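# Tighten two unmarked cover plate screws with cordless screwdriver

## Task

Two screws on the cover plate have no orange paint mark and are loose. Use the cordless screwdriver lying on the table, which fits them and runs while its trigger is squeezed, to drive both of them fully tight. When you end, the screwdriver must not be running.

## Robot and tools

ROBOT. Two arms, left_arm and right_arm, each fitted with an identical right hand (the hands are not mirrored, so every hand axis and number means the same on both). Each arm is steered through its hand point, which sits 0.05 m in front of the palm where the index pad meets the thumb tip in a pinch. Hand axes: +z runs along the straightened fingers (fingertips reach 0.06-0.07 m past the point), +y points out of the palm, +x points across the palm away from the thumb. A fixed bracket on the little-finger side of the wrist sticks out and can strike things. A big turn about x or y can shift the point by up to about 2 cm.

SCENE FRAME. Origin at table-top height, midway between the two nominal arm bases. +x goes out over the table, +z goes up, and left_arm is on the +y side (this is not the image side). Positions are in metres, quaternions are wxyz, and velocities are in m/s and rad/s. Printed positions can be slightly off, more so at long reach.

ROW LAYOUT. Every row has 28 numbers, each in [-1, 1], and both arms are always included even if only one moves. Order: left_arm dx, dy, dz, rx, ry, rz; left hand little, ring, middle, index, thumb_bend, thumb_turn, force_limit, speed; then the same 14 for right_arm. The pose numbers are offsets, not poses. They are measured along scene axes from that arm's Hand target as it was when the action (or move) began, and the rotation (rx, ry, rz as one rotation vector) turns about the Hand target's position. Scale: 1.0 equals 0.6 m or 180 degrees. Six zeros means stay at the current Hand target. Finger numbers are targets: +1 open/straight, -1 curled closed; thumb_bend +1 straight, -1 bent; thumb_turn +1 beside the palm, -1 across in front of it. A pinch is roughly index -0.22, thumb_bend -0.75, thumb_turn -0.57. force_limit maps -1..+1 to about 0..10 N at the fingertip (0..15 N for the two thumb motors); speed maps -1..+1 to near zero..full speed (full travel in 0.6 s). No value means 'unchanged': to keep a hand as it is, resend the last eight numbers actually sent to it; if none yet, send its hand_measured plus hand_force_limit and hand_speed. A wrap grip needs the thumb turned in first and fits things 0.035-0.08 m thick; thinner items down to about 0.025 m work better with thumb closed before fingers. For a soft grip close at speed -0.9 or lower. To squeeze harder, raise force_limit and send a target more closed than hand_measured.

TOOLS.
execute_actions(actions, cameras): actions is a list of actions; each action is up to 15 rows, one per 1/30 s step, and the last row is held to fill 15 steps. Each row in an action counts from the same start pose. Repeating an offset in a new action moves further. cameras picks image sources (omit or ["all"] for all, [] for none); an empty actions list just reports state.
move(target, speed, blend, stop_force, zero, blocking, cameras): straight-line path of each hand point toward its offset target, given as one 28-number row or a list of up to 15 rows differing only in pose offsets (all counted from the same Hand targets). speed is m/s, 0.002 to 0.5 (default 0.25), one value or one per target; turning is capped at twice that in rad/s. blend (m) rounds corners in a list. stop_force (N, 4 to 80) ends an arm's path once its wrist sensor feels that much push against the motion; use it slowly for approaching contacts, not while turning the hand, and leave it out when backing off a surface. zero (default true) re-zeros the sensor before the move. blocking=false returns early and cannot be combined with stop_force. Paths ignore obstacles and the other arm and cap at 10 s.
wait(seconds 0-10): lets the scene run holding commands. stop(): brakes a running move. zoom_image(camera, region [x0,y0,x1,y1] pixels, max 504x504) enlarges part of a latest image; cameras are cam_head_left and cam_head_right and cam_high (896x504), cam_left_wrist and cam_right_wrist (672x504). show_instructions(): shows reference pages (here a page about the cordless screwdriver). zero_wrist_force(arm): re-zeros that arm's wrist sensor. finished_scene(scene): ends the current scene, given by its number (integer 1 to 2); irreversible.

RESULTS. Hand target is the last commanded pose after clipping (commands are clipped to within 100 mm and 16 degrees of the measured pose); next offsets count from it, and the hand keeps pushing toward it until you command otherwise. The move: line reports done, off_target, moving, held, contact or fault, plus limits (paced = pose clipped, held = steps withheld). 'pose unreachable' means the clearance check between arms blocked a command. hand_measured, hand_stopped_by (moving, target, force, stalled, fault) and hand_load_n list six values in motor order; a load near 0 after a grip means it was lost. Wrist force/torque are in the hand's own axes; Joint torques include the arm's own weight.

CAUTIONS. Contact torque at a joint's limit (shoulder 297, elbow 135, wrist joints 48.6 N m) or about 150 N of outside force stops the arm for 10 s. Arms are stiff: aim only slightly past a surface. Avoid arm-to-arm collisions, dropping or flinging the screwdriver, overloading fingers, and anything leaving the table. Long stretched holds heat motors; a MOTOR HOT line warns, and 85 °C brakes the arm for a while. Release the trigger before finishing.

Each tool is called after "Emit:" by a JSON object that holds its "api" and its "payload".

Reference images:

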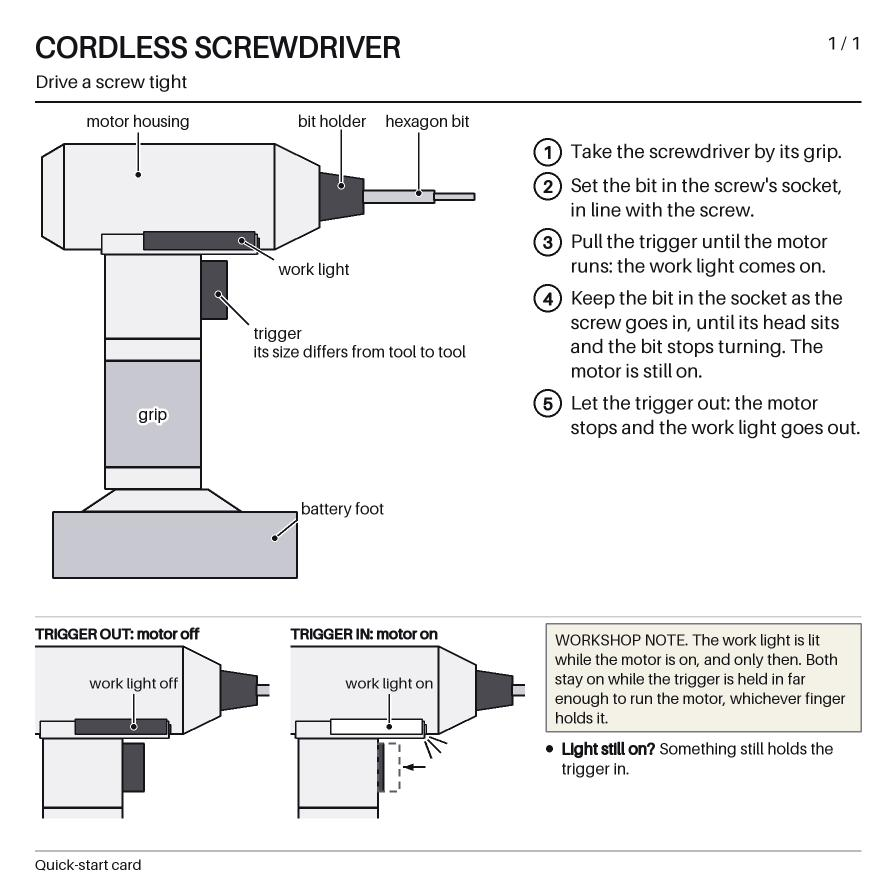

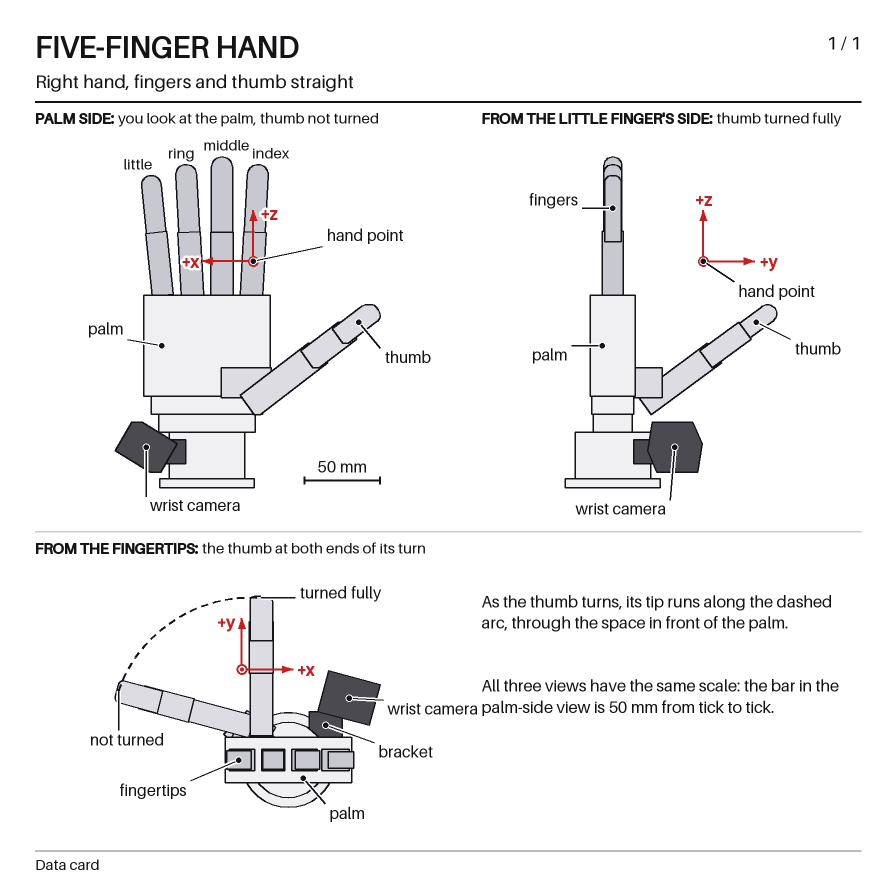

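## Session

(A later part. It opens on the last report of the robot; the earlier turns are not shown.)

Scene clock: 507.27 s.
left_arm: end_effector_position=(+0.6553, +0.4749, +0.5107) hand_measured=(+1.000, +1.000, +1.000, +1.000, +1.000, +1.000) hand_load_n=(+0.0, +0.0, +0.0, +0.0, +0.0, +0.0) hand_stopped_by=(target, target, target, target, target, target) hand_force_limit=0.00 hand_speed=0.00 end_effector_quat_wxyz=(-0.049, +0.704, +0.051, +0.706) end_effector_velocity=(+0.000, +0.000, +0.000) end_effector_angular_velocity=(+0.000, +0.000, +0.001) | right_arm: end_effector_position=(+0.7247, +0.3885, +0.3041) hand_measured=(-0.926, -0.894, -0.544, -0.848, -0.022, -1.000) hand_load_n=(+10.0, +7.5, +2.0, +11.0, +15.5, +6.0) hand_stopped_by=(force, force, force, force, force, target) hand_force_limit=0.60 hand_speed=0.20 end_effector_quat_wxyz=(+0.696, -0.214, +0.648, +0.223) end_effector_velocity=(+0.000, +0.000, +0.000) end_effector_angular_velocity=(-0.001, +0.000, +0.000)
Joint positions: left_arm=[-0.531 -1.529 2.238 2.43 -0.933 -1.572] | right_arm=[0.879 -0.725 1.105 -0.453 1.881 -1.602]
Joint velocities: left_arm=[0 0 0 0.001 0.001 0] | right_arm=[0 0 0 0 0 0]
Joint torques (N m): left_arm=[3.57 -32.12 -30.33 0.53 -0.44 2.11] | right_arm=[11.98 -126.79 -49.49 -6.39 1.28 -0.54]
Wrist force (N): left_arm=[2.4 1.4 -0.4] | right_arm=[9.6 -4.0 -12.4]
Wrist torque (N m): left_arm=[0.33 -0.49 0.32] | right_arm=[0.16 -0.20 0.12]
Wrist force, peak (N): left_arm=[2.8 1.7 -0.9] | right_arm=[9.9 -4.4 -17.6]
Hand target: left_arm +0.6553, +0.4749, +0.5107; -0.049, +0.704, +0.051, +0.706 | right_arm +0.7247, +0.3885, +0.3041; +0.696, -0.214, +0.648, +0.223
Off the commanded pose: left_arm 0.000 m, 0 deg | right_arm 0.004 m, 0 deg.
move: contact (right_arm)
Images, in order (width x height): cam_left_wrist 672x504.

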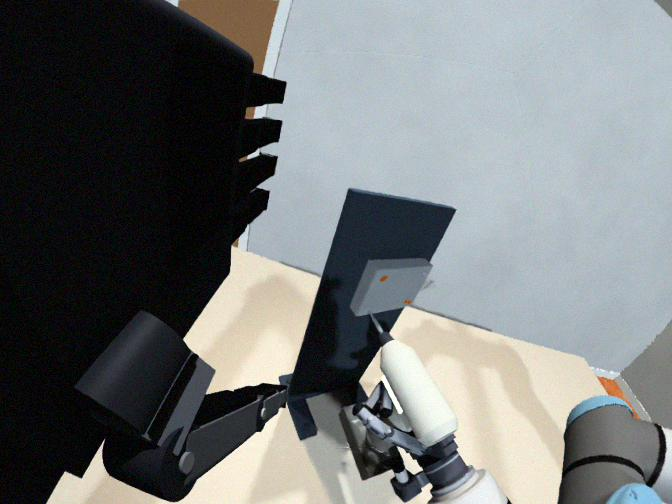

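Emit:
{"api": "move", "payload": {"target": [[0,0,0,0,0,0,1,1,1,1,1,1,0,0,-0.00165,-0.00113,0.00008,0,0,0,-1,-1,-0.96,-0.9,-0.9,-1,0.6,0.2],[0,0,0,0,0,0,1,1,1,1,1,1,0,0,-0.00115,-0.00191,-0.00067,0,0,0,-1,-1,-0.96,-0.9,-0.9,-1,0.6,0.2]], "speed": 0.02, "cameras": []}}

Emit:
{"api": "move", "payload": {"target": [0,0,0,0,0,0,1,1,1,1,1,1,0,0,0.00686,0.00472,-0.00031,0,0,0,-1,-1,-0.96,-0.9,-0.9,-1,0.6,0.2], "speed": 0.003, "stop_force": 8, "cameras": []}}

Emit:
{"api": "move", "payload": {"target": [0,0,0,0,0,0,1,1,1,1,1,1,0,0,0,0,0,0,0,0,-1,-1,-0.96,0.3,-0.9,-1,0.6,0.2], "cameras": []}}

Emit:
{"api": "move", "payload": {"target": [0,0,0,0,0,0,1,1,1,1,1,1,0,0,0,0,0,0,0,0,-1,-1,-0.96,-0.9,-0.9,-1,0.6,0.2], "cameras": ["cam_left_wrist"]}}

Scene clock: 508.50 s.
left_arm: end_effector_position=(+0.6553, +0.4749, +0.5107) hand_measured=(+1.000, +1.000, +1.000, +1.000, +1.000, +1.000) hand_load_n=(+0.0, +0.0, +0.0, +0.0, +0.0, +0.0) hand_stopped_by=(target, target, target, target, target, target) hand_force_limit=0.00 hand_speed=0.00 end_effector_quat_wxyz=(-0.049, +0.704, +0.051, +0.706) end_effector_velocity=(+0.000, +0.000, +0.001) end_effector_angular_velocity=(+0.000, -0.002, +0.000) | right_arm: end_effector_position=(+0.7239, +0.3874, +0.3037) hand_measured=(-0.926, -0.894, -0.544, -0.848, -0.022, -1.000) hand_load_n=(+10.0, +7.0, +2.0, +11.0, +15.0, +6.0) hand_stopped_by=(force, force, force, force, force, target) hand_force_limit=0.60 hand_speed=0.20 end_effector_quat_wxyz=(+0.696, -0.214, +0.648, +0.223) end_effector_velocity=(+0.000, +0.000, +0.000) end_effector_angular_velocity=(-0.001, +0.000, +0.000)
Joint positions: left_arm=[-0.531 -1.529 2.238 2.43 -0.933 -1.572] | right_arm=[0.879 -0.727 1.109 -0.455 1.881 -1.602]
Joint velocities: left_arm=[0 -0.001 0 -0.001 0 0.001] | right_arm=[0 0 0 0.001 0 0]
Joint torques (N m): left_arm=[2.36 -35.57 -30.28 0.76 -0.16 1.99] | right_arm=[-15.65 -130.96 -44.51 -6.07 -1.34 -0.77]
Wrist force (N): left_arm=[2.3 1.4 -0.5] | right_arm=[8.2 -2.5 -2.9]
Wrist torque (N m): left_arm=[0.35 -0.47 0.31] | right_arm=[-0.39 -0.19 0.05]
Wrist force, peak (N): left_arm=[2.8 1.3 -0.6] | right_arm=[9.6 -3.7 -11.5]
Hand target: left_arm +0.6553, +0.4749, +0.5107; -0.049, +0.704, +0.051, +0.706 | right_arm +0.7240, +0.3873, +0.3037; +0.696, -0.214, +0.648, +0.223
Off the commanded pose: left_arm 0.000 m, 0 deg | right_arm 0.000 m, 0 deg.
move: done
No camera images: "cameras" was empty.

Scene clock: 510.07 s.
left_arm: end_effector_position=(+0.6553, +0.4749, +0.5107) hand_measured=(+1.000, +1.000, +1.000, +1.000, +1.000, +1.000) hand_load_n=(+0.0, +0.0, +0.0, +0.0, +0.0, +0.0) hand_stopped_by=(target, target, target, target, target, target) hand_force_limit=0.00 hand_speed=0.00 end_effector_quat_wxyz=(-0.049, +0.704, +0.051, +0.706) end_effector_velocity=(+0.000, +0.001, +0.001) end_effector_angular_velocity=(-0.001, -0.001, +0.001) | right_arm: end_effector_position=(+0.7252, +0.3881, +0.3037) hand_measured=(-0.926, -0.894, -0.544, -0.848, -0.022, -1.000) hand_load_n=(+11.5, +8.0, +2.0, +10.0, +15.0, +5.5) hand_stopped_by=(force, force, force, force, force, target) hand_force_limit=0.60 hand_speed=0.20 end_effector_quat_wxyz=(+0.696, -0.214, +0.648, +0.223) end_effector_velocity=(+0.000, +0.000, +0.001) end_effector_angular_velocity=(+0.001, +0.000, +0.000)
Joint positions: left_arm=[-0.531 -1.529 2.238 2.43 -0.933 -1.572] | right_arm=[0.878 -0.725 1.106 -0.453 1.881 -1.602]
Joint velocities: left_arm=[0.002 -0.001 0 0 0 0] | right_arm=[0 -0.001 0 0 0 0]
Joint torques (N m): left_arm=[4.77 -33.43 -30.7 0.37 0.02 2.23] | right_arm=[5.28 -123.9 -51.77 -6.22 1.33 -1.38]
Wrist force (N): left_arm=[2.1 1.3 -0.5] | right_arm=[7.8 -1.9 -12.1]
Wrist torque (N m): left_arm=[0.33 -0.44 0.30] | right_arm=[-0.09 -0.27 -0.02]
Wrist force, peak (N): left_arm=[2.7 1.4 -0.9] | right_arm=[7.9 -2.0 -17.2]
Hand target: left_arm +0.6553, +0.4749, +0.5107; -0.049, +0.704, +0.051, +0.706 | right_arm +0.7251, +0.3882, +0.3037; +0.696, -0.214, +0.648, +0.223
Off the commanded pose: left_arm 0.000 m, 0 deg | right_arm 0.004 m, 0 deg.
move: contact (right_arm)
No camera images: "cameras" was empty.

Scene clock: 510.93 s.
left_arm: end_effector_position=(+0.6553, +0.4749, +0.5107) hand_measured=(+1.000, +1.000, +1.000, +1.000, +1.000, +1.000) hand_load_n=(+0.0, +0.0, +0.0, +0.0, +0.0, +0.0) hand_stopped_by=(target, target, target, target, target, target) hand_force_limit=0.00 hand_speed=0.00 end_effector_quat_wxyz=(-0.049, +0.704, +0.051, +0.706) end_effector_velocity=(+0.000, +0.000, +0.000) end_effector_angular_velocity=(+0.000, +0.000, +0.000) | right_arm: end_effector_position=(+0.7251, +0.3881, +0.3037) hand_measured=(-0.926, -0.894, -0.544, +0.300, -0.022, -1.000) hand_load_n=(+11.5, +8.5, +2.5, +0.0, +14.5, +6.0) hand_stopped_by=(force, force, force, target, force, target) hand_force_limit=0.60 hand_speed=0.20 end_effector_quat_wxyz=(+0.696, -0.214, +0.648, +0.223) end_effector_velocity=(+0.000, +0.000, +0.001) end_effector_angular_velocity=(+0.000, -0.001, +0.000)
Joint positions: left_arm=[-0.531 -1.529 2.238 2.43 -0.933 -1.572] | right_arm=[0.878 -0.725 1.106 -0.453 1.881 -1.602]
Joint velocities: left_arm=[0.001 0 0 0 -0.001 0] | right_arm=[0 0 0 0 0 0]
Joint torques (N m): left_arm=[3.43 -36.68 -30.23 0.81 0.13 2.39] | right_arm=[14.8 -120.71 -50.03 -5.33 1.32 -1.29]
Wrist force (N): left_arm=[2.3 1.1 -0.4] | right_arm=[6.0 -4.6 -3.9]
Wrist torque (N m): left_arm=[0.30 -0.48 0.30] | right_arm=[-0.19 -0.36 -0.01]
Wrist force, peak (N): left_arm=[2.6 1.7 -0.7] | right_arm=[8.2 -2.1 -16.2]
Hand target: left_arm +0.6553, +0.4749, +0.5107; -0.049, +0.704, +0.051, +0.706 | right_arm +0.7251, +0.3882, +0.3037; +0.696, -0.214, +0.648, +0.223
Off the commanded pose: left_arm 0.000 m, 0 deg | right_arm 0.000 m, 0 deg.
move: done
No camera images: "cameras" was empty.

Scene clock: 511.80 s.
left_arm: end_effector_position=(+0.6553, +0.4749, +0.5107) hand_measured=(+1.000, +1.000, +1.000, +1.000, +1.000, +1.000) hand_load_n=(+0.0, +0.0, +0.0, -0.5, +0.0, +0.0) hand_stopped_by=(target, target, target, target, target, target) hand_force_limit=0.00 hand_speed=0.00 end_effector_quat_wxyz=(-0.049, +0.704, +0.051, +0.706) end_effector_velocity=(+0.000, -0.001, +0.000) end_effector_angular_velocity=(-0.001, +0.000, -0.001) | right_arm: end_effector_position=(+0.7251, +0.3882, +0.3037) hand_measured=(-0.926, -0.894, -0.544, -0.856, -0.022, -1.000) hand_load_n=(+11.0, +7.5, +2.0, +14.0, +15.5, +5.5) hand_stopped_by=(force, force, force, force, force, target) hand_force_limit=0.60 hand_speed=0.20 end_effector_quat_wxyz=(+0.696, -0.214, +0.648, +0.223) end_effector_velocity=(+0.000, +0.000, -0.001) end_effector_angular_velocity=(+0.000, +0.000, +0.000)
Joint positions: left_arm=[-0.531 -1.529 2.238 2.43 -0.933 -1.572] | right_arm=[0.878 -0.725 1.106 -0.453 1.881 -1.602]
Joint velocities: left_arm=[-0.001 0 0 0 0 -0.001] | right_arm=[0 0 0 0 0 0]
Joint torques (N m): left_arm=[3.92 -33.38 -31.5 0.52 -0.45 2.14] | right_arm=[9.03 -117.51 -49.64 -4.6 1.43 -1.36]
Wrist force (N): left_arm=[2.1 1.3 -0.6] | right_arm=[8.6 -1.9 -10.0]
Wrist torque (N m): left_arm=[0.34 -0.44 0.29] | right_arm=[0.06 -0.32 0.09]
Wrist force, peak (N): left_arm=[2.8 1.7 -0.6] | right_arm=[8.8 -2.1 -12.0]
Hand target: left_arm +0.6553, +0.4749, +0.5107; -0.049, +0.704, +0.051, +0.706 | right_arm +0.7251, +0.3882, +0.3037; +0.696, -0.214, +0.648, +0.223
Off the commanded pose: left_arm 0.000 m, 0 deg | right_arm 0.000 m, 0 deg.
move: done
Images, in order (width x height): cam_left_wrist 672x504.

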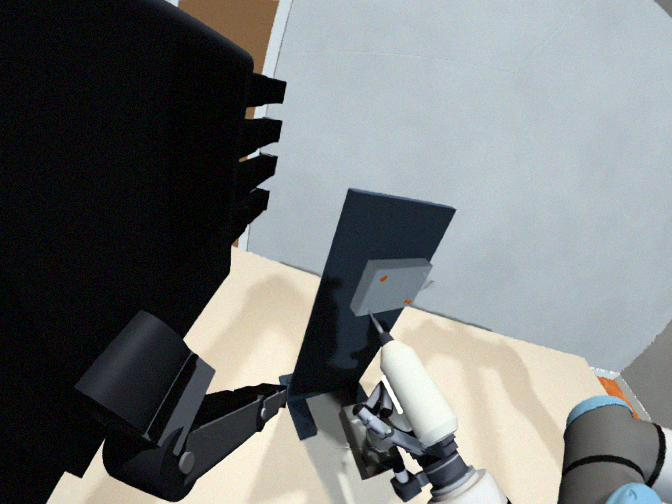

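Emit:
{"api": "zoom_image", "payload": {"camera": "cam_left_wrist", "region": [340, 255, 440, 330]}}

Emit:
{"api": "zoom_image", "payload": {"camera": "cam_head_right", "region": [400, 150, 550, 280]}}

Scaled by 5.040 from the camera's 672x504 image, which has a finer 960x720 frame.

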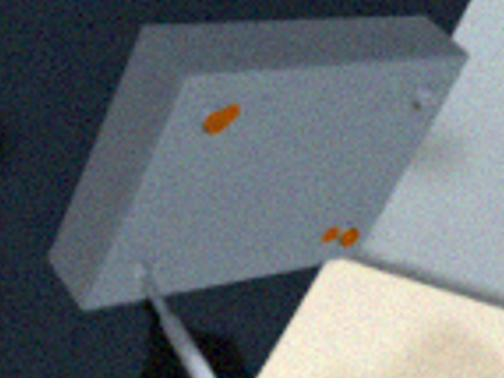

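This scene's latest camera images include none from cam_head_right. They are from: cam_left_wrist. cam_head_right's image comes with the result of a call that names it in "cameras".

Emit:
{"api": "zoom_image", "payload": {"camera": "cam_left_wrist", "region": [362, 302, 392, 346]}}

Emit:
{"api": "wait", "payload": {"seconds": 0.1, "cameras": ["cam_left_wrist"]}}

Emit:
{"api": "zoom_image", "payload": {"camera": "cam_left_wrist", "region": [362, 302, 392, 346]}}

Emit:
{"api": "wait", "payload": {"seconds": 0.13, "cameras": ["cam_left_wrist"]}}

Emit:
{"api": "zoom_image", "payload": {"camera": "cam_left_wrist", "region": [362, 302, 392, 346]}}

Scaled by 11.455 from the camera's 672x504 image, which has a finer 960x720 frame.

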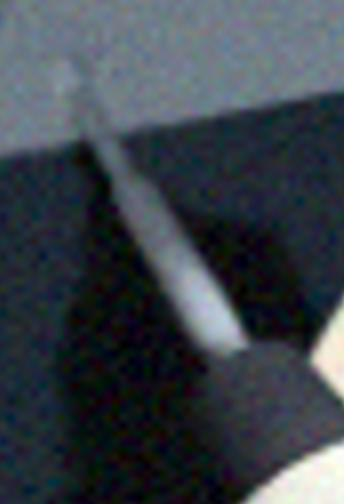

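Scene clock: 513.13 s.
left_arm: end_effector_position=(+0.6553, +0.4749, +0.5107) hand_measured=(+1.000, +1.000, +1.000, +1.000, +1.000, +1.000) hand_load_n=(+0.0, +0.0, +0.0, +0.0, +0.0, +0.0) hand_stopped_by=(target, target, target, target, target, target) hand_force_limit=0.00 hand_speed=0.00 end_effector_quat_wxyz=(-0.049, +0.704, +0.051, +0.706) end_effector_velocity=(+0.000, +0.001, +0.000) end_effector_angular_velocity=(-0.001, +0.000, +0.001) | right_arm: end_effector_position=(+0.7251, +0.3882, +0.3037) hand_measured=(-0.926, -0.894, -0.544, -0.856, -0.022, -1.000) hand_load_n=(+11.0, +8.0, +2.0, +14.0, +15.0, +5.5) hand_stopped_by=(force, force, force, force, force, target) hand_force_limit=0.60 hand_speed=0.20 end_effector_quat_wxyz=(+0.696, -0.214, +0.648, +0.223) end_effector_velocity=(+0.000, +0.000, +0.000) end_effector_angular_velocity=(+0.000, +0.000, +0.000)
Joint positions: left_arm=[-0.531 -1.529 2.238 2.43 -0.933 -1.572] | right_arm=[0.878 -0.725 1.106 -0.453 1.881 -1.602]
Joint velocities: left_arm=[0.001 -0.001 0 0.001 0 -0.001] | right_arm=[0 0 0 -0.001 0 0]
Joint torques (N m): left_arm=[3.36 -31.03 -30.22 0.77 -1.04 2.14] | right_arm=[-10.11 -115.55 -47.36 -3.24 1.38 -1.21]
Wrist force (N): left_arm=[2.5 1.6 -0.5] | right_arm=[8.9 -2.4 -9.4]
Wrist torque (N m): left_arm=[0.37 -0.51 0.33] | right_arm=[-0.17 -0.22 0.05]
Wrist force, peak (N): left_arm=[2.8 1.6 -0.8] | right_arm=[8.6 -2.1 -11.5]
Hand target: left_arm +0.6553, +0.4749, +0.5107; -0.049, +0.704, +0.051, +0.706 | right_arm +0.7251, +0.3882, +0.3037; +0.696, -0.214, +0.648, +0.223
Off the commanded pose: left_arm 0.000 m, 0 deg | right_arm 0.000 m, 0 deg.
wait: 0.10 s; at rest from the start
Images, in order (width x height): cam_left_wrist 672x504.

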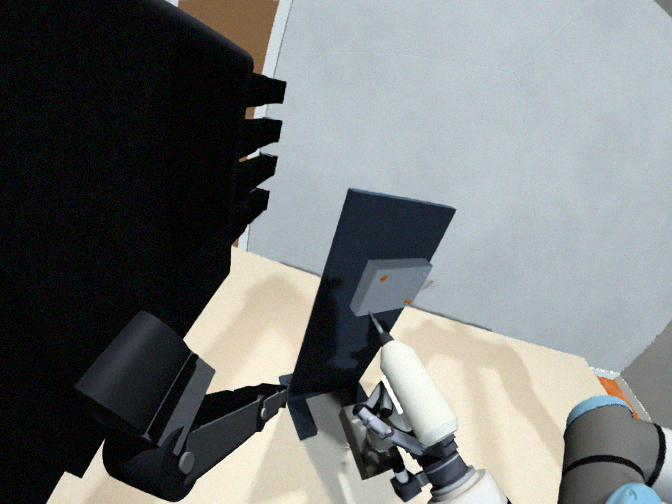

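Scaled by 11.455 from the camera's 672x504 image, which has a finer 960x720 frame.

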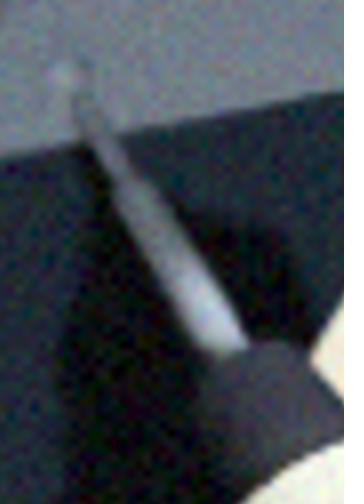

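Scene clock: 513.27 s.
left_arm: end_effector_position=(+0.6553, +0.4749, +0.5107) hand_measured=(+1.000, +1.000, +1.000, +1.000, +1.000, +1.000) hand_load_n=(+0.0, +0.0, +0.0, +0.0, +0.0, +0.0) hand_stopped_by=(target, target, target, target, target, target) hand_force_limit=0.00 hand_speed=0.00 end_effector_quat_wxyz=(-0.049, +0.704, +0.051, +0.706) end_effector_velocity=(+0.000, -0.001, +0.000) end_effector_angular_velocity=(-0.002, -0.001, -0.001) | right_arm: end_effector_position=(+0.7251, +0.3882, +0.3037) hand_measured=(-0.926, -0.894, -0.544, -0.856, -0.022, -1.000) hand_load_n=(+11.0, +8.0, +2.0, +14.0, +15.0, +5.0) hand_stopped_by=(force, force, force, force, force, target) hand_force_limit=0.60 hand_speed=0.20 end_effector_quat_wxyz=(+0.696, -0.214, +0.648, +0.223) end_effector_velocity=(+0.000, +0.000, -0.003) end_effector_angular_velocity=(-0.002, +0.001, +0.000)
Joint positions: left_arm=[-0.531 -1.529 2.238 2.43 -0.933 -1.572] | right_arm=[0.878 -0.725 1.106 -0.453 1.881 -1.602]
Joint velocities: left_arm=[-0.001 0 0 0 0 -0.002] | right_arm=[0 0.002 0 0 0 0]
Joint torques (N m): left_arm=[3.09 -35.26 -31.97 0.96 -0.14 1.65] | right_arm=[-9.08 -115.68 -48.23 -3.23 1.48 -1.04]
Wrist force (N): left_arm=[2.2 1.1 -0.6] | right_arm=[7.9 -2.0 -7.4]
Wrist torque (N m): left_arm=[0.31 -0.46 0.30] | right_arm=[-0.19 -0.27 0.04]
Wrist force, peak (N): left_arm=[2.7 1.6 -0.7] | right_arm=[8.7 -2.1 -11.4]
Hand target: left_arm +0.6553, +0.4749, +0.5107; -0.049, +0.704, +0.051, +0.706 | right_arm +0.7251, +0.3882, +0.3037; +0.696, -0.214, +0.648, +0.223
Off the commanded pose: left_arm 0.000 m, 0 deg | right_arm 0.000 m, 0 deg.
wait: 0.13 s; no rest
Images, in order (width x height): cam_left_wrist 672x504.

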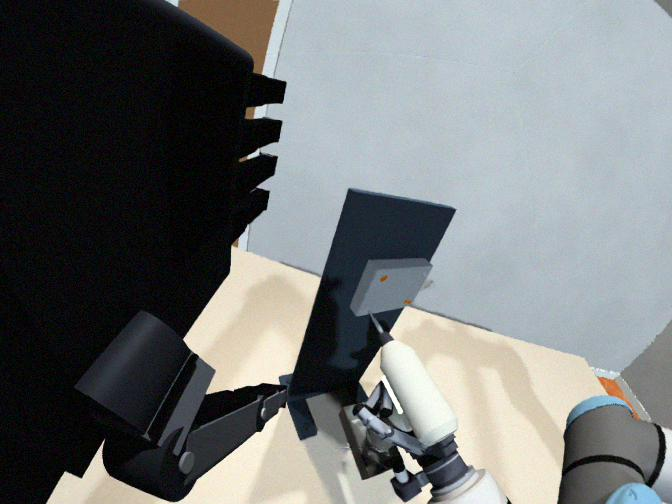

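Scaled by 11.455 from the camera's 672x504 image, which has a finer 960x720 frame.

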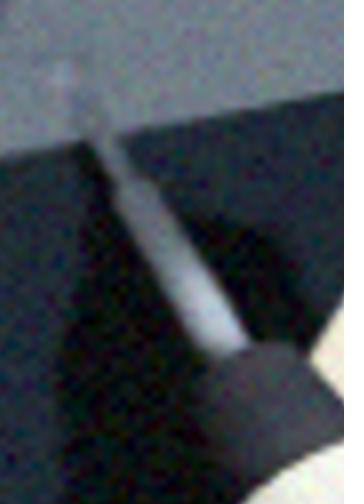

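Emit:
{"api": "zoom_image", "payload": {"camera": "cam_left_wrist", "region": [370, 312, 388, 336]}}

Emit:
{"api": "wait", "payload": {"seconds": 0.07, "cameras": ["cam_left_wrist"]}}

Emit:
{"api": "zoom_image", "payload": {"camera": "cam_left_wrist", "region": [370, 312, 388, 336]}}

Emit:
{"api": "wait", "payload": {"seconds": 0.1, "cameras": ["cam_left_wrist"]}}

Emit:
{"api": "zoom_image", "payload": {"camera": "cam_left_wrist", "region": [370, 312, 388, 336]}}

Emit:
{"api": "wait", "payload": {"seconds": 0.17, "cameras": ["cam_left_wrist"]}}

Emit:
{"api": "zoom_image", "payload": {"camera": "cam_left_wrist", "region": [370, 312, 388, 336]}}

Scaled by 21.000 from the camera's 672x504 image, which has a finer 960x720 frame.

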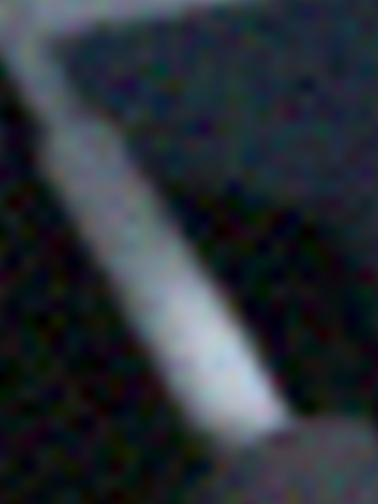

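Scene clock: 513.70 s.
left_arm: end_effector_position=(+0.6553, +0.4749, +0.5107) hand_measured=(+1.000, +1.000, +1.000, +1.000, +1.000, +1.000) hand_load_n=(+0.0, +0.0, +0.0, +0.0, +0.0, +0.0) hand_stopped_by=(target, target, target, target, target, target) hand_force_limit=0.00 hand_speed=0.00 end_effector_quat_wxyz=(-0.049, +0.704, +0.051, +0.706) end_effector_velocity=(+0.000, +0.000, +0.000) end_effector_angular_velocity=(+0.000, +0.000, +0.000) | right_arm: end_effector_position=(+0.7251, +0.3882, +0.3037) hand_measured=(-0.926, -0.894, -0.544, -0.856, -0.022, -1.000) hand_load_n=(+11.0, +8.0, +2.0, +13.5, +15.0, +5.5) hand_stopped_by=(force, force, force, force, force, target) hand_force_limit=0.60 hand_speed=0.20 end_effector_quat_wxyz=(+0.696, -0.214, +0.648, +0.223) end_effector_velocity=(+0.000, +0.000, +0.000) end_effector_angular_velocity=(+0.000, +0.000, +0.000)
Joint positions: left_arm=[-0.531 -1.529 2.238 2.43 -0.933 -1.572] | right_arm=[0.878 -0.725 1.106 -0.453 1.881 -1.602]
Joint velocities: left_arm=[0 0 0 0 0 0] | right_arm=[0 0 0 0 0 0]
Joint torques (N m): left_arm=[5.96 -34.74 -30.42 1.03 -0.15 1.93] | right_arm=[-13.7 -117.73 -48.42 -3.75 1.19 -1.22]
Wrist force (N): left_arm=[2.7 1.5 -0.5] | right_arm=[8.8 -2.6 -12.5]
Wrist torque (N m): left_arm=[0.35 -0.53 0.33] | right_arm=[-0.05 -0.41 0.05]
Wrist force, peak (N): left_arm=[2.7 1.7 -0.5] | right_arm=[8.7 -2.0 -13.0]
Hand target: left_arm +0.6553, +0.4749, +0.5107; -0.049, +0.704, +0.051, +0.706 | right_arm +0.7251, +0.3882, +0.3037; +0.696, -0.214, +0.648, +0.223
Off the commanded pose: left_arm 0.000 m, 0 deg | right_arm 0.000 m, 0 deg.
wait: 0.10 s; at rest from the start
Images, in order (width x height): cam_left_wrist 672x504.

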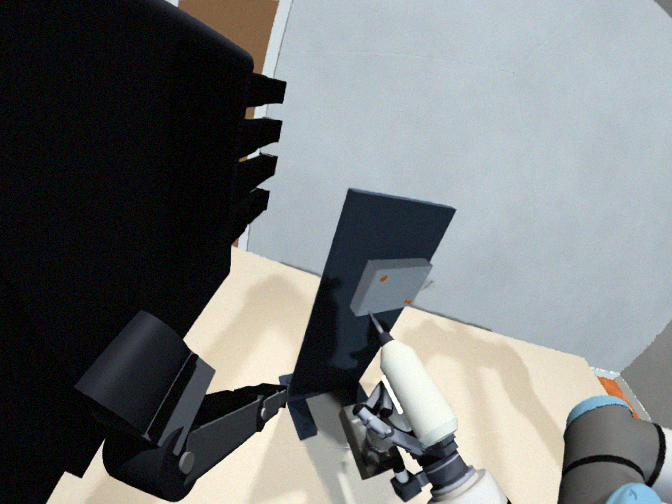

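Scaled by 21.000 from the camera's 672x504 image, which has a finer 960x720 frame.

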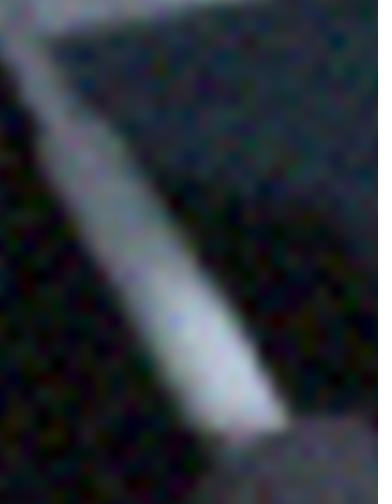

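Scene clock: 513.80 s.
left_arm: end_effector_position=(+0.6553, +0.4749, +0.5107) hand_measured=(+1.000, +1.000, +1.000, +1.000, +1.000, +1.000) hand_load_n=(+0.0, +0.0, +0.0, +0.0, +0.0, +0.0) hand_stopped_by=(target, target, target, target, target, target) hand_force_limit=0.00 hand_speed=0.00 end_effector_quat_wxyz=(-0.049, +0.704, +0.051, +0.706) end_effector_velocity=(+0.000, +0.000, +0.000) end_effector_angular_velocity=(-0.001, -0.001, +0.001) | right_arm: end_effector_position=(+0.7251, +0.3882, +0.3037) hand_measured=(-0.926, -0.894, -0.544, -0.856, -0.022, -1.000) hand_load_n=(+11.0, +7.5, +2.0, +14.0, +15.0, +5.0) hand_stopped_by=(force, force, force, force, force, target) hand_force_limit=0.60 hand_speed=0.20 end_effector_quat_wxyz=(+0.696, -0.214, +0.648, +0.223) end_effector_velocity=(+0.000, +0.000, -0.002) end_effector_angular_velocity=(-0.002, +0.002, +0.000)
Joint positions: left_arm=[-0.531 -1.529 2.238 2.43 -0.933 -1.572] | right_arm=[0.878 -0.725 1.106 -0.453 1.881 -1.602]
Joint velocities: left_arm=[0 0 0 0 0 0] | right_arm=[0 0.001 0 0.001 0 0]
Joint torques (N m): left_arm=[4.9 -33.89 -30.75 0.69 -0.38 2.06] | right_arm=[-12.49 -116.39 -46.4 -3.67 1.3 -1.15]
Wrist force (N): left_arm=[2.4 1.4 -0.8] | right_arm=[8.9 -2.1 -12.6]
Wrist torque (N m): left_arm=[0.36 -0.48 0.32] | right_arm=[0.03 -0.43 0.07]
Wrist force, peak (N): left_arm=[2.7 1.2 -0.7] | right_arm=[8.9 -2.1 -12.6]
Hand target: left_arm +0.6553, +0.4749, +0.5107; -0.049, +0.704, +0.051, +0.706 | right_arm +0.7251, +0.3882, +0.3037; +0.696, -0.214, +0.648, +0.223
Off the commanded pose: left_arm 0.000 m, 0 deg | right_arm 0.000 m, 0 deg.
wait: 0.10 s; no rest
Images, in order (width x height): cam_left_wrist 672x504.

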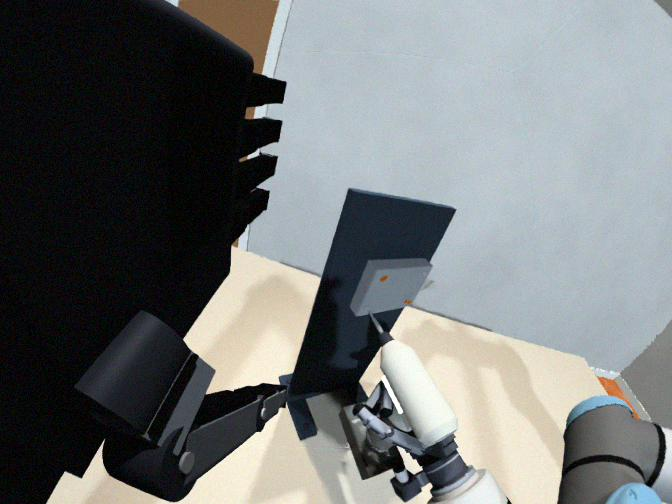

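Scaled by 21.000 from the camera's 672x504 image, which has a finer 960x720 frame.

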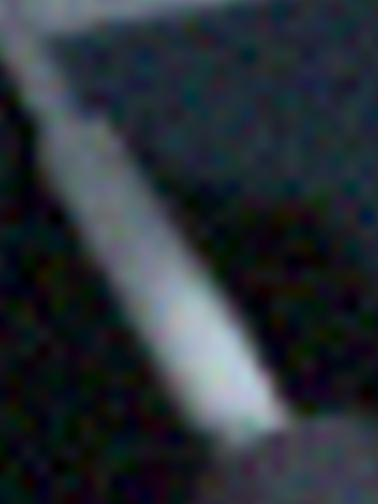

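Scene clock: 514.00 s.
left_arm: end_effector_position=(+0.6553, +0.4749, +0.5107) hand_measured=(+1.000, +1.000, +1.000, +1.000, +1.000, +1.000) hand_load_n=(+0.0, +0.0, +0.0, +0.0, +0.0, +0.0) hand_stopped_by=(target, target, target, target, target, target) hand_force_limit=0.00 hand_speed=0.00 end_effector_quat_wxyz=(-0.049, +0.704, +0.051, +0.706) end_effector_velocity=(+0.000, +0.001, -0.001) end_effector_angular_velocity=(+0.002, +0.002, +0.001) | right_arm: end_effector_position=(+0.7251, +0.3882, +0.3037) hand_measured=(-0.926, -0.894, -0.544, -0.856, -0.022, -1.000) hand_load_n=(+10.5, +7.5, +2.0, +13.5, +15.0, +5.0) hand_stopped_by=(force, force, force, force, force, target) hand_force_limit=0.60 hand_speed=0.20 end_effector_quat_wxyz=(+0.696, -0.214, +0.648, +0.223) end_effector_velocity=(+0.000, +0.000, -0.004) end_effector_angular_velocity=(-0.003, +0.002, -0.001)
Joint positions: left_arm=[-0.531 -1.529 2.238 2.43 -0.933 -1.572] | right_arm=[0.878 -0.725 1.106 -0.453 1.881 -1.602]
Joint velocities: left_arm=[0.001 0.001 0 0.001 0 0.001] | right_arm=[0 0.003 0 0 0 0]
Joint torques (N m): left_arm=[3.85 -34.02 -31.21 1.26 -0.06 1.63] | right_arm=[-12.19 -116.5 -46.73 -2.82 1.41 -1.22]
Wrist force (N): left_arm=[2.4 1.2 -0.6] | right_arm=[8.7 -2.0 -12.7]
Wrist torque (N m): left_arm=[0.32 -0.49 0.32] | right_arm=[0.03 -0.39 0.06]
Wrist force, peak (N): left_arm=[2.6 1.3 -0.7] | right_arm=[8.9 -2.1 -12.9]
Hand target: left_arm +0.6553, +0.4749, +0.5107; -0.049, +0.704, +0.051, +0.706 | right_arm +0.7251, +0.3882, +0.3037; +0.696, -0.214, +0.648, +0.223
Off the commanded pose: left_arm 0.000 m, 0 deg | right_arm 0.000 m, 0 deg.
wait: 0.20 s; at rest by 0.17 s
Images, in order (width x height): cam_left_wrist 672x504.

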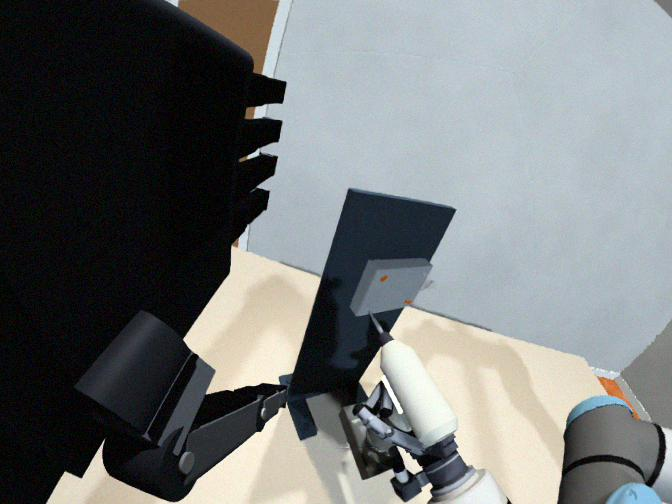

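Scaled by 21.000 from the camera's 672x504 image, which has a finer 960x720 frame.

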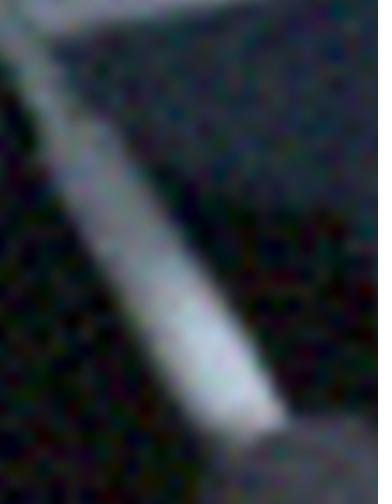

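Emit:
{"api": "wait", "payload": {"seconds": 0.07, "cameras": []}}

Emit:
{"api": "wait", "payload": {"seconds": 0.1, "cameras": []}}

Emit:
{"api": "wait", "payload": {"seconds": 0.13, "cameras": []}}

Emit:
{"api": "wait", "payload": {"seconds": 0.03, "cameras": []}}

Emit:
{"api": "wait", "payload": {"seconds": 0.03, "cameras": []}}

Emit:
{"api": "wait", "payload": {"seconds": 0.03, "cameras": []}}

Scene clock: 514.30 s.
left_arm: end_effector_position=(+0.6553, +0.4749, +0.5107) hand_measured=(+1.000, +1.000, +1.000, +1.000, +1.000, +1.000) hand_load_n=(+0.0, +0.0, +0.0, +0.0, +0.0, +0.0) hand_stopped_by=(target, target, target, target, target, target) hand_force_limit=0.00 hand_speed=0.00 end_effector_quat_wxyz=(-0.049, +0.704, +0.051, +0.706) end_effector_velocity=(+0.000, +0.000, +0.000) end_effector_angular_velocity=(+0.000, +0.000, +0.000) | right_arm: end_effector_position=(+0.7251, +0.3882, +0.3037) hand_measured=(-0.926, -0.894, -0.544, -0.856, -0.022, -1.000) hand_load_n=(+11.0, +8.0, +2.0, +14.0, +15.0, +5.0) hand_stopped_by=(force, force, force, force, force, target) hand_force_limit=0.60 hand_speed=0.20 end_effector_quat_wxyz=(+0.696, -0.214, +0.648, +0.223) end_effector_velocity=(+0.000, +0.000, +0.002) end_effector_angular_velocity=(+0.001, -0.001, +0.000)
Joint positions: left_arm=[-0.531 -1.529 2.238 2.43 -0.933 -1.572] | right_arm=[0.878 -0.725 1.106 -0.453 1.881 -1.602]
Joint velocities: left_arm=[0 0 0 0 0 0] | right_arm=[0 -0.001 0 0 0 0]
Joint torques (N m): left_arm=[2.52 -33.39 -31.35 1.1 0.12 1.82] | right_arm=[-10.91 -117.4 -50.35 -3.64 1.37 -1.19]
Wrist force (N): left_arm=[2.2 1.6 -0.5] | right_arm=[8.6 -2.2 -12.9]
Wrist torque (N m): left_arm=[0.37 -0.46 0.31] | right_arm=[0.03 -0.35 0.04]
Wrist force, peak (N): left_arm=[2.8 1.4 -0.4] | right_arm=[8.6 -2.2 -12.9]
Hand target: left_arm +0.6553, +0.4749, +0.5107; -0.049, +0.704, +0.051, +0.706 | right_arm +0.7251, +0.3882, +0.3037; +0.696, -0.214, +0.648, +0.223
Off the commanded pose: left_arm 0.000 m, 0 deg | right_arm 0.000 m, 0 deg.
wait: 0.10 s; at rest from the start
No camera images: "cameras" was empty.

Scene clock: 514.40 s.
left_arm: end_effector_position=(+0.6553, +0.4749, +0.5107) hand_measured=(+1.000, +1.000, +1.000, +1.000, +1.000, +1.000) hand_load_n=(+0.0, +0.0, +0.0, +0.0, +0.0, +0.0) hand_stopped_by=(target, target, target, target, target, target) hand_force_limit=0.00 hand_speed=0.00 end_effector_quat_wxyz=(-0.049, +0.704, +0.051, +0.706) end_effector_velocity=(+0.000, +0.001, +0.000) end_effector_angular_velocity=(+0.001, +0.000, +0.001) | right_arm: end_effector_position=(+0.7251, +0.3882, +0.3037) hand_measured=(-0.926, -0.894, -0.544, -0.856, -0.022, -1.000) hand_load_n=(+11.0, +7.5, +2.0, +13.5, +15.0, +5.5) hand_stopped_by=(force, force, force, force, force, target) hand_force_limit=0.60 hand_speed=0.20 end_effector_quat_wxyz=(+0.696, -0.214, +0.648, +0.223) end_effector_velocity=(+0.000, +0.000, +0.001) end_effector_angular_velocity=(+0.001, -0.001, +0.000)
Joint positions: left_arm=[-0.531 -1.529 2.238 2.43 -0.933 -1.572] | right_arm=[0.878 -0.725 1.106 -0.453 1.881 -1.602]
Joint velocities: left_arm=[0.001 -0.001 0 0.001 0 0.001] | right_arm=[0 -0.001 0 0 0 0]
Joint torques (N m): left_arm=[2.42 -33.54 -31.3 1.05 -0.5 1.9] | right_arm=[-10.1 -117.46 -46.55 -3.54 1.33 -1.28]
Wrist force (N): left_arm=[2.7 1.5 -0.7] | right_arm=[8.9 -2.4 -12.8]
Wrist torque (N m): left_arm=[0.38 -0.52 0.33] | right_arm=[-0.01 -0.40 0.05]
Wrist force, peak (N): left_arm=[2.7 1.5 -0.7] | right_arm=[8.9 -2.4 -12.8]
Hand target: left_arm +0.6553, +0.4749, +0.5107; -0.049, +0.704, +0.051, +0.706 | right_arm +0.7251, +0.3882, +0.3037; +0.696, -0.214, +0.648, +0.223
Off the commanded pose: left_arm 0.000 m, 0 deg | right_arm 0.000 m, 0 deg.
wait: 0.10 s; no rest
No camera images: "cameras" was empty.

Scene clock: 514.53 s.
left_arm: end_effector_position=(+0.6553, +0.4749, +0.5107) hand_measured=(+1.000, +1.000, +1.000, +1.000, +1.000, +1.000) hand_load_n=(+0.0, +0.0, +0.0, +0.0, +0.0, +0.5) hand_stopped_by=(target, target, target, target, target, target) hand_force_limit=0.00 hand_speed=0.00 end_effector_quat_wxyz=(-0.049, +0.704, +0.051, +0.706) end_effector_velocity=(+0.000, +0.000, +0.000) end_effector_angular_velocity=(+0.001, +0.000, +0.000) | right_arm: end_effector_position=(+0.7251, +0.3882, +0.3037) hand_measured=(-0.926, -0.894, -0.544, -0.856, -0.022, -1.000) hand_load_n=(+11.0, +8.0, +2.0, +14.0, +15.0, +5.5) hand_stopped_by=(force, force, force, force, force, target) hand_force_limit=0.60 hand_speed=0.20 end_effector_quat_wxyz=(+0.696, -0.214, +0.648, +0.223) end_effector_velocity=(+0.000, +0.000, +0.000) end_effector_angular_velocity=(-0.001, +0.001, +0.000)
Joint positions: left_arm=[-0.531 -1.529 2.238 2.43 -0.933 -1.572] | right_arm=[0.878 -0.725 1.106 -0.453 1.881 -1.602]
Joint velocities: left_arm=[0 0 0 0 0 0.001] | right_arm=[0 0 0 0.001 0 0]
Joint torques (N m): left_arm=[2.49 -34.32 -30.6 1.04 -0.56 2.66] | right_arm=[-5.77 -117.56 -48.97 -3.46 1.23 -1.28]
Wrist force (N): left_arm=[2.5 1.3 -0.5] | right_arm=[8.4 -2.0 -9.3]
Wrist torque (N m): left_arm=[0.33 -0.51 0.32] | right_arm=[-0.20 -0.22 0.02]
Wrist force, peak (N): left_arm=[2.5 1.4 -1.0] | right_arm=[9.0 -2.4 -13.0]
Hand target: left_arm +0.6553, +0.4749, +0.5107; -0.049, +0.704, +0.051, +0.706 | right_arm +0.7251, +0.3882, +0.3037; +0.696, -0.214, +0.648, +0.223
Off the commanded pose: left_arm 0.000 m, 0 deg | right_arm 0.000 m, 0 deg.
wait: 0.13 s; no rest
No camera images: "cameras" was empty.

Scene clock: 514.57 s.
left_arm: end_effector_position=(+0.6553, +0.4749, +0.5107) hand_measured=(+1.000, +1.000, +1.000, +1.000, +1.000, +1.000) hand_load_n=(+0.0, +0.0, +0.0, +0.0, +0.0, +0.0) hand_stopped_by=(target, target, target, target, target, target) hand_force_limit=0.00 hand_speed=0.00 end_effector_quat_wxyz=(-0.049, +0.704, +0.051, +0.706) end_effector_velocity=(+0.000, +0.000, +0.001) end_effector_angular_velocity=(-0.001, -0.001, -0.001) | right_arm: end_effector_position=(+0.7251, +0.3882, +0.3037) hand_measured=(-0.926, -0.894, -0.544, -0.856, -0.022, -1.000) hand_load_n=(+11.0, +7.5, +2.0, +13.5, +15.0, +5.5) hand_stopped_by=(force, force, force, force, force, target) hand_force_limit=0.60 hand_speed=0.20 end_effector_quat_wxyz=(+0.696, -0.214, +0.648, +0.223) end_effector_velocity=(+0.000, +0.000, +0.001) end_effector_angular_velocity=(+0.001, -0.001, +0.000)
Joint positions: left_arm=[-0.531 -1.529 2.238 2.43 -0.933 -1.572] | right_arm=[0.878 -0.725 1.106 -0.453 1.881 -1.602]
Joint velocities: left_arm=[0 -0.001 0 0 0 -0.001] | right_arm=[0 0 0 -0.001 0 0]
Joint torques (N m): left_arm=[2.01 -31.79 -31.98 1.11 -0.5 1.77] | right_arm=[-8.03 -114.39 -49.34 -3.52 1.35 -1.14]
Wrist force (N): left_arm=[2.6 1.8 -0.8] | right_arm=[7.6 -1.5 -8.2]
Wrist torque (N m): left_arm=[0.42 -0.52 0.34] | right_arm=[-0.07 -0.34 0.05]
Wrist force, peak (N): left_arm=[2.6 1.8 -0.8] | right_arm=[7.6 -1.5 -8.2]
Hand target: left_arm +0.6553, +0.4749, +0.5107; -0.049, +0.704, +0.051, +0.706 | right_arm +0.7251, +0.3882, +0.3037; +0.696, -0.214, +0.648, +0.223
Off the commanded pose: left_arm 0.000 m, 0 deg | right_arm 0.000 m, 0 deg.
wait: 0.03 s; no rest
No camera images: "cameras" was empty.

Scene clock: 514.60 s.
left_arm: end_effector_position=(+0.6553, +0.4749, +0.5107) hand_measured=(+1.000, +1.000, +1.000, +1.000, +1.000, +1.000) hand_load_n=(+0.0, +0.0, +0.0, +0.0, +0.0, +0.0) hand_stopped_by=(target, target, target, target, target, target) hand_force_limit=0.00 hand_speed=0.00 end_effector_quat_wxyz=(-0.049, +0.704, +0.051, +0.706) end_effector_velocity=(+0.000, -0.001, +0.001) end_effector_angular_velocity=(+0.000, -0.001, -0.001) | right_arm: end_effector_position=(+0.7251, +0.3882, +0.3037) hand_measured=(-0.926, -0.894, -0.544, -0.856, -0.022, -1.000) hand_load_n=(+10.5, +7.5, +2.0, +14.0, +15.0, +5.5) hand_stopped_by=(force, force, force, force, force, target) hand_force_limit=0.60 hand_speed=0.20 end_effector_quat_wxyz=(+0.696, -0.214, +0.648, +0.223) end_effector_velocity=(+0.000, +0.000, +0.000) end_effector_angular_velocity=(+0.000, +0.000, +0.000)
Joint positions: left_arm=[-0.531 -1.529 2.238 2.43 -0.933 -1.572] | right_arm=[0.878 -0.725 1.106 -0.453 1.881 -1.602]
Joint velocities: left_arm=[-0.001 -0.001 0 0 0 0] | right_arm=[0 0 0 0.001 0 0]
Joint torques (N m): left_arm=[6.74 -35.11 -32.38 0.74 -0.26 2.15] | right_arm=[-9.04 -118.16 -47.45 -2.85 1.44 -1.18]
Wrist force (N): left_arm=[2.5 1.3 -0.4] | right_arm=[8.8 -2.4 -13.6]
Wrist torque (N m): left_arm=[0.33 -0.51 0.33] | right_arm=[0.04 -0.39 0.05]
Wrist force, peak (N): left_arm=[2.5 1.3 -0.4] | right_arm=[8.8 -2.4 -13.6]
Hand target: left_arm +0.6553, +0.4749, +0.5107; -0.049, +0.704, +0.051, +0.706 | right_arm +0.7251, +0.3882, +0.3037; +0.696, -0.214, +0.648, +0.223
Off the commanded pose: left_arm 0.000 m, 0 deg | right_arm 0.000 m, 0 deg.
wait: 0.03 s; no rest
No camera images: "cameras" was empty.

Scene clock: 514.63 s.
left_arm: end_effector_position=(+0.6553, +0.4749, +0.5107) hand_measured=(+1.000, +1.000, +1.000, +1.000, +1.000, +1.000) hand_load_n=(+0.0, +0.0, +0.0, +0.0, -0.5, +0.0) hand_stopped_by=(target, target, target, target, target, target) hand_force_limit=0.00 hand_speed=0.00 end_effector_quat_wxyz=(-0.049, +0.704, +0.051, +0.706) end_effector_velocity=(+0.000, +0.000, +0.000) end_effector_angular_velocity=(-0.002, -0.001, +0.000) | right_arm: end_effector_position=(+0.7251, +0.3882, +0.3037) hand_measured=(-0.926, -0.894, -0.544, -0.856, -0.022, -1.000) hand_load_n=(+11.0, +8.0, +2.0, +14.0, +15.0, +5.5) hand_stopped_by=(force, force, force, force, force, target) hand_force_limit=0.60 hand_speed=0.20 end_effector_quat_wxyz=(+0.696, -0.214, +0.648, +0.223) end_effector_velocity=(+0.000, +0.000, -0.001) end_effector_angular_velocity=(+0.000, +0.001, +0.000)
Joint positions: left_arm=[-0.531 -1.529 2.238 2.43 -0.933 -1.572] | right_arm=[0.878 -0.725 1.106 -0.453 1.881 -1.602]
Joint velocities: left_arm=[0 0 0 0 0 -0.001] | right_arm=[0 0.001 0 0 0 0]
Joint torques (N m): left_arm=[4.21 -37.89 -32.31 0.89 0.17 2] | right_arm=[-14.12 -117.61 -49.32 -3.69 1.36 -1.39]
Wrist force (N): left_arm=[2.6 1.4 -0.6] | right_arm=[8.6 -2.0 -9.3]
Wrist torque (N m): left_arm=[0.35 -0.52 0.33] | right_arm=[-0.18 -0.25 0.04]
Wrist force, peak (N): left_arm=[2.6 1.4 -0.6] | right_arm=[8.6 -2.0 -9.3]
Hand target: left_arm +0.6553, +0.4749, +0.5107; -0.049, +0.704, +0.051, +0.706 | right_arm +0.7251, +0.3882, +0.3037; +0.696, -0.214, +0.648, +0.223
Off the commanded pose: left_arm 0.000 m, 0 deg | right_arm 0.000 m, 0 deg.
wait: 0.03 s; no rest
No camera images: "cameras" was empty.


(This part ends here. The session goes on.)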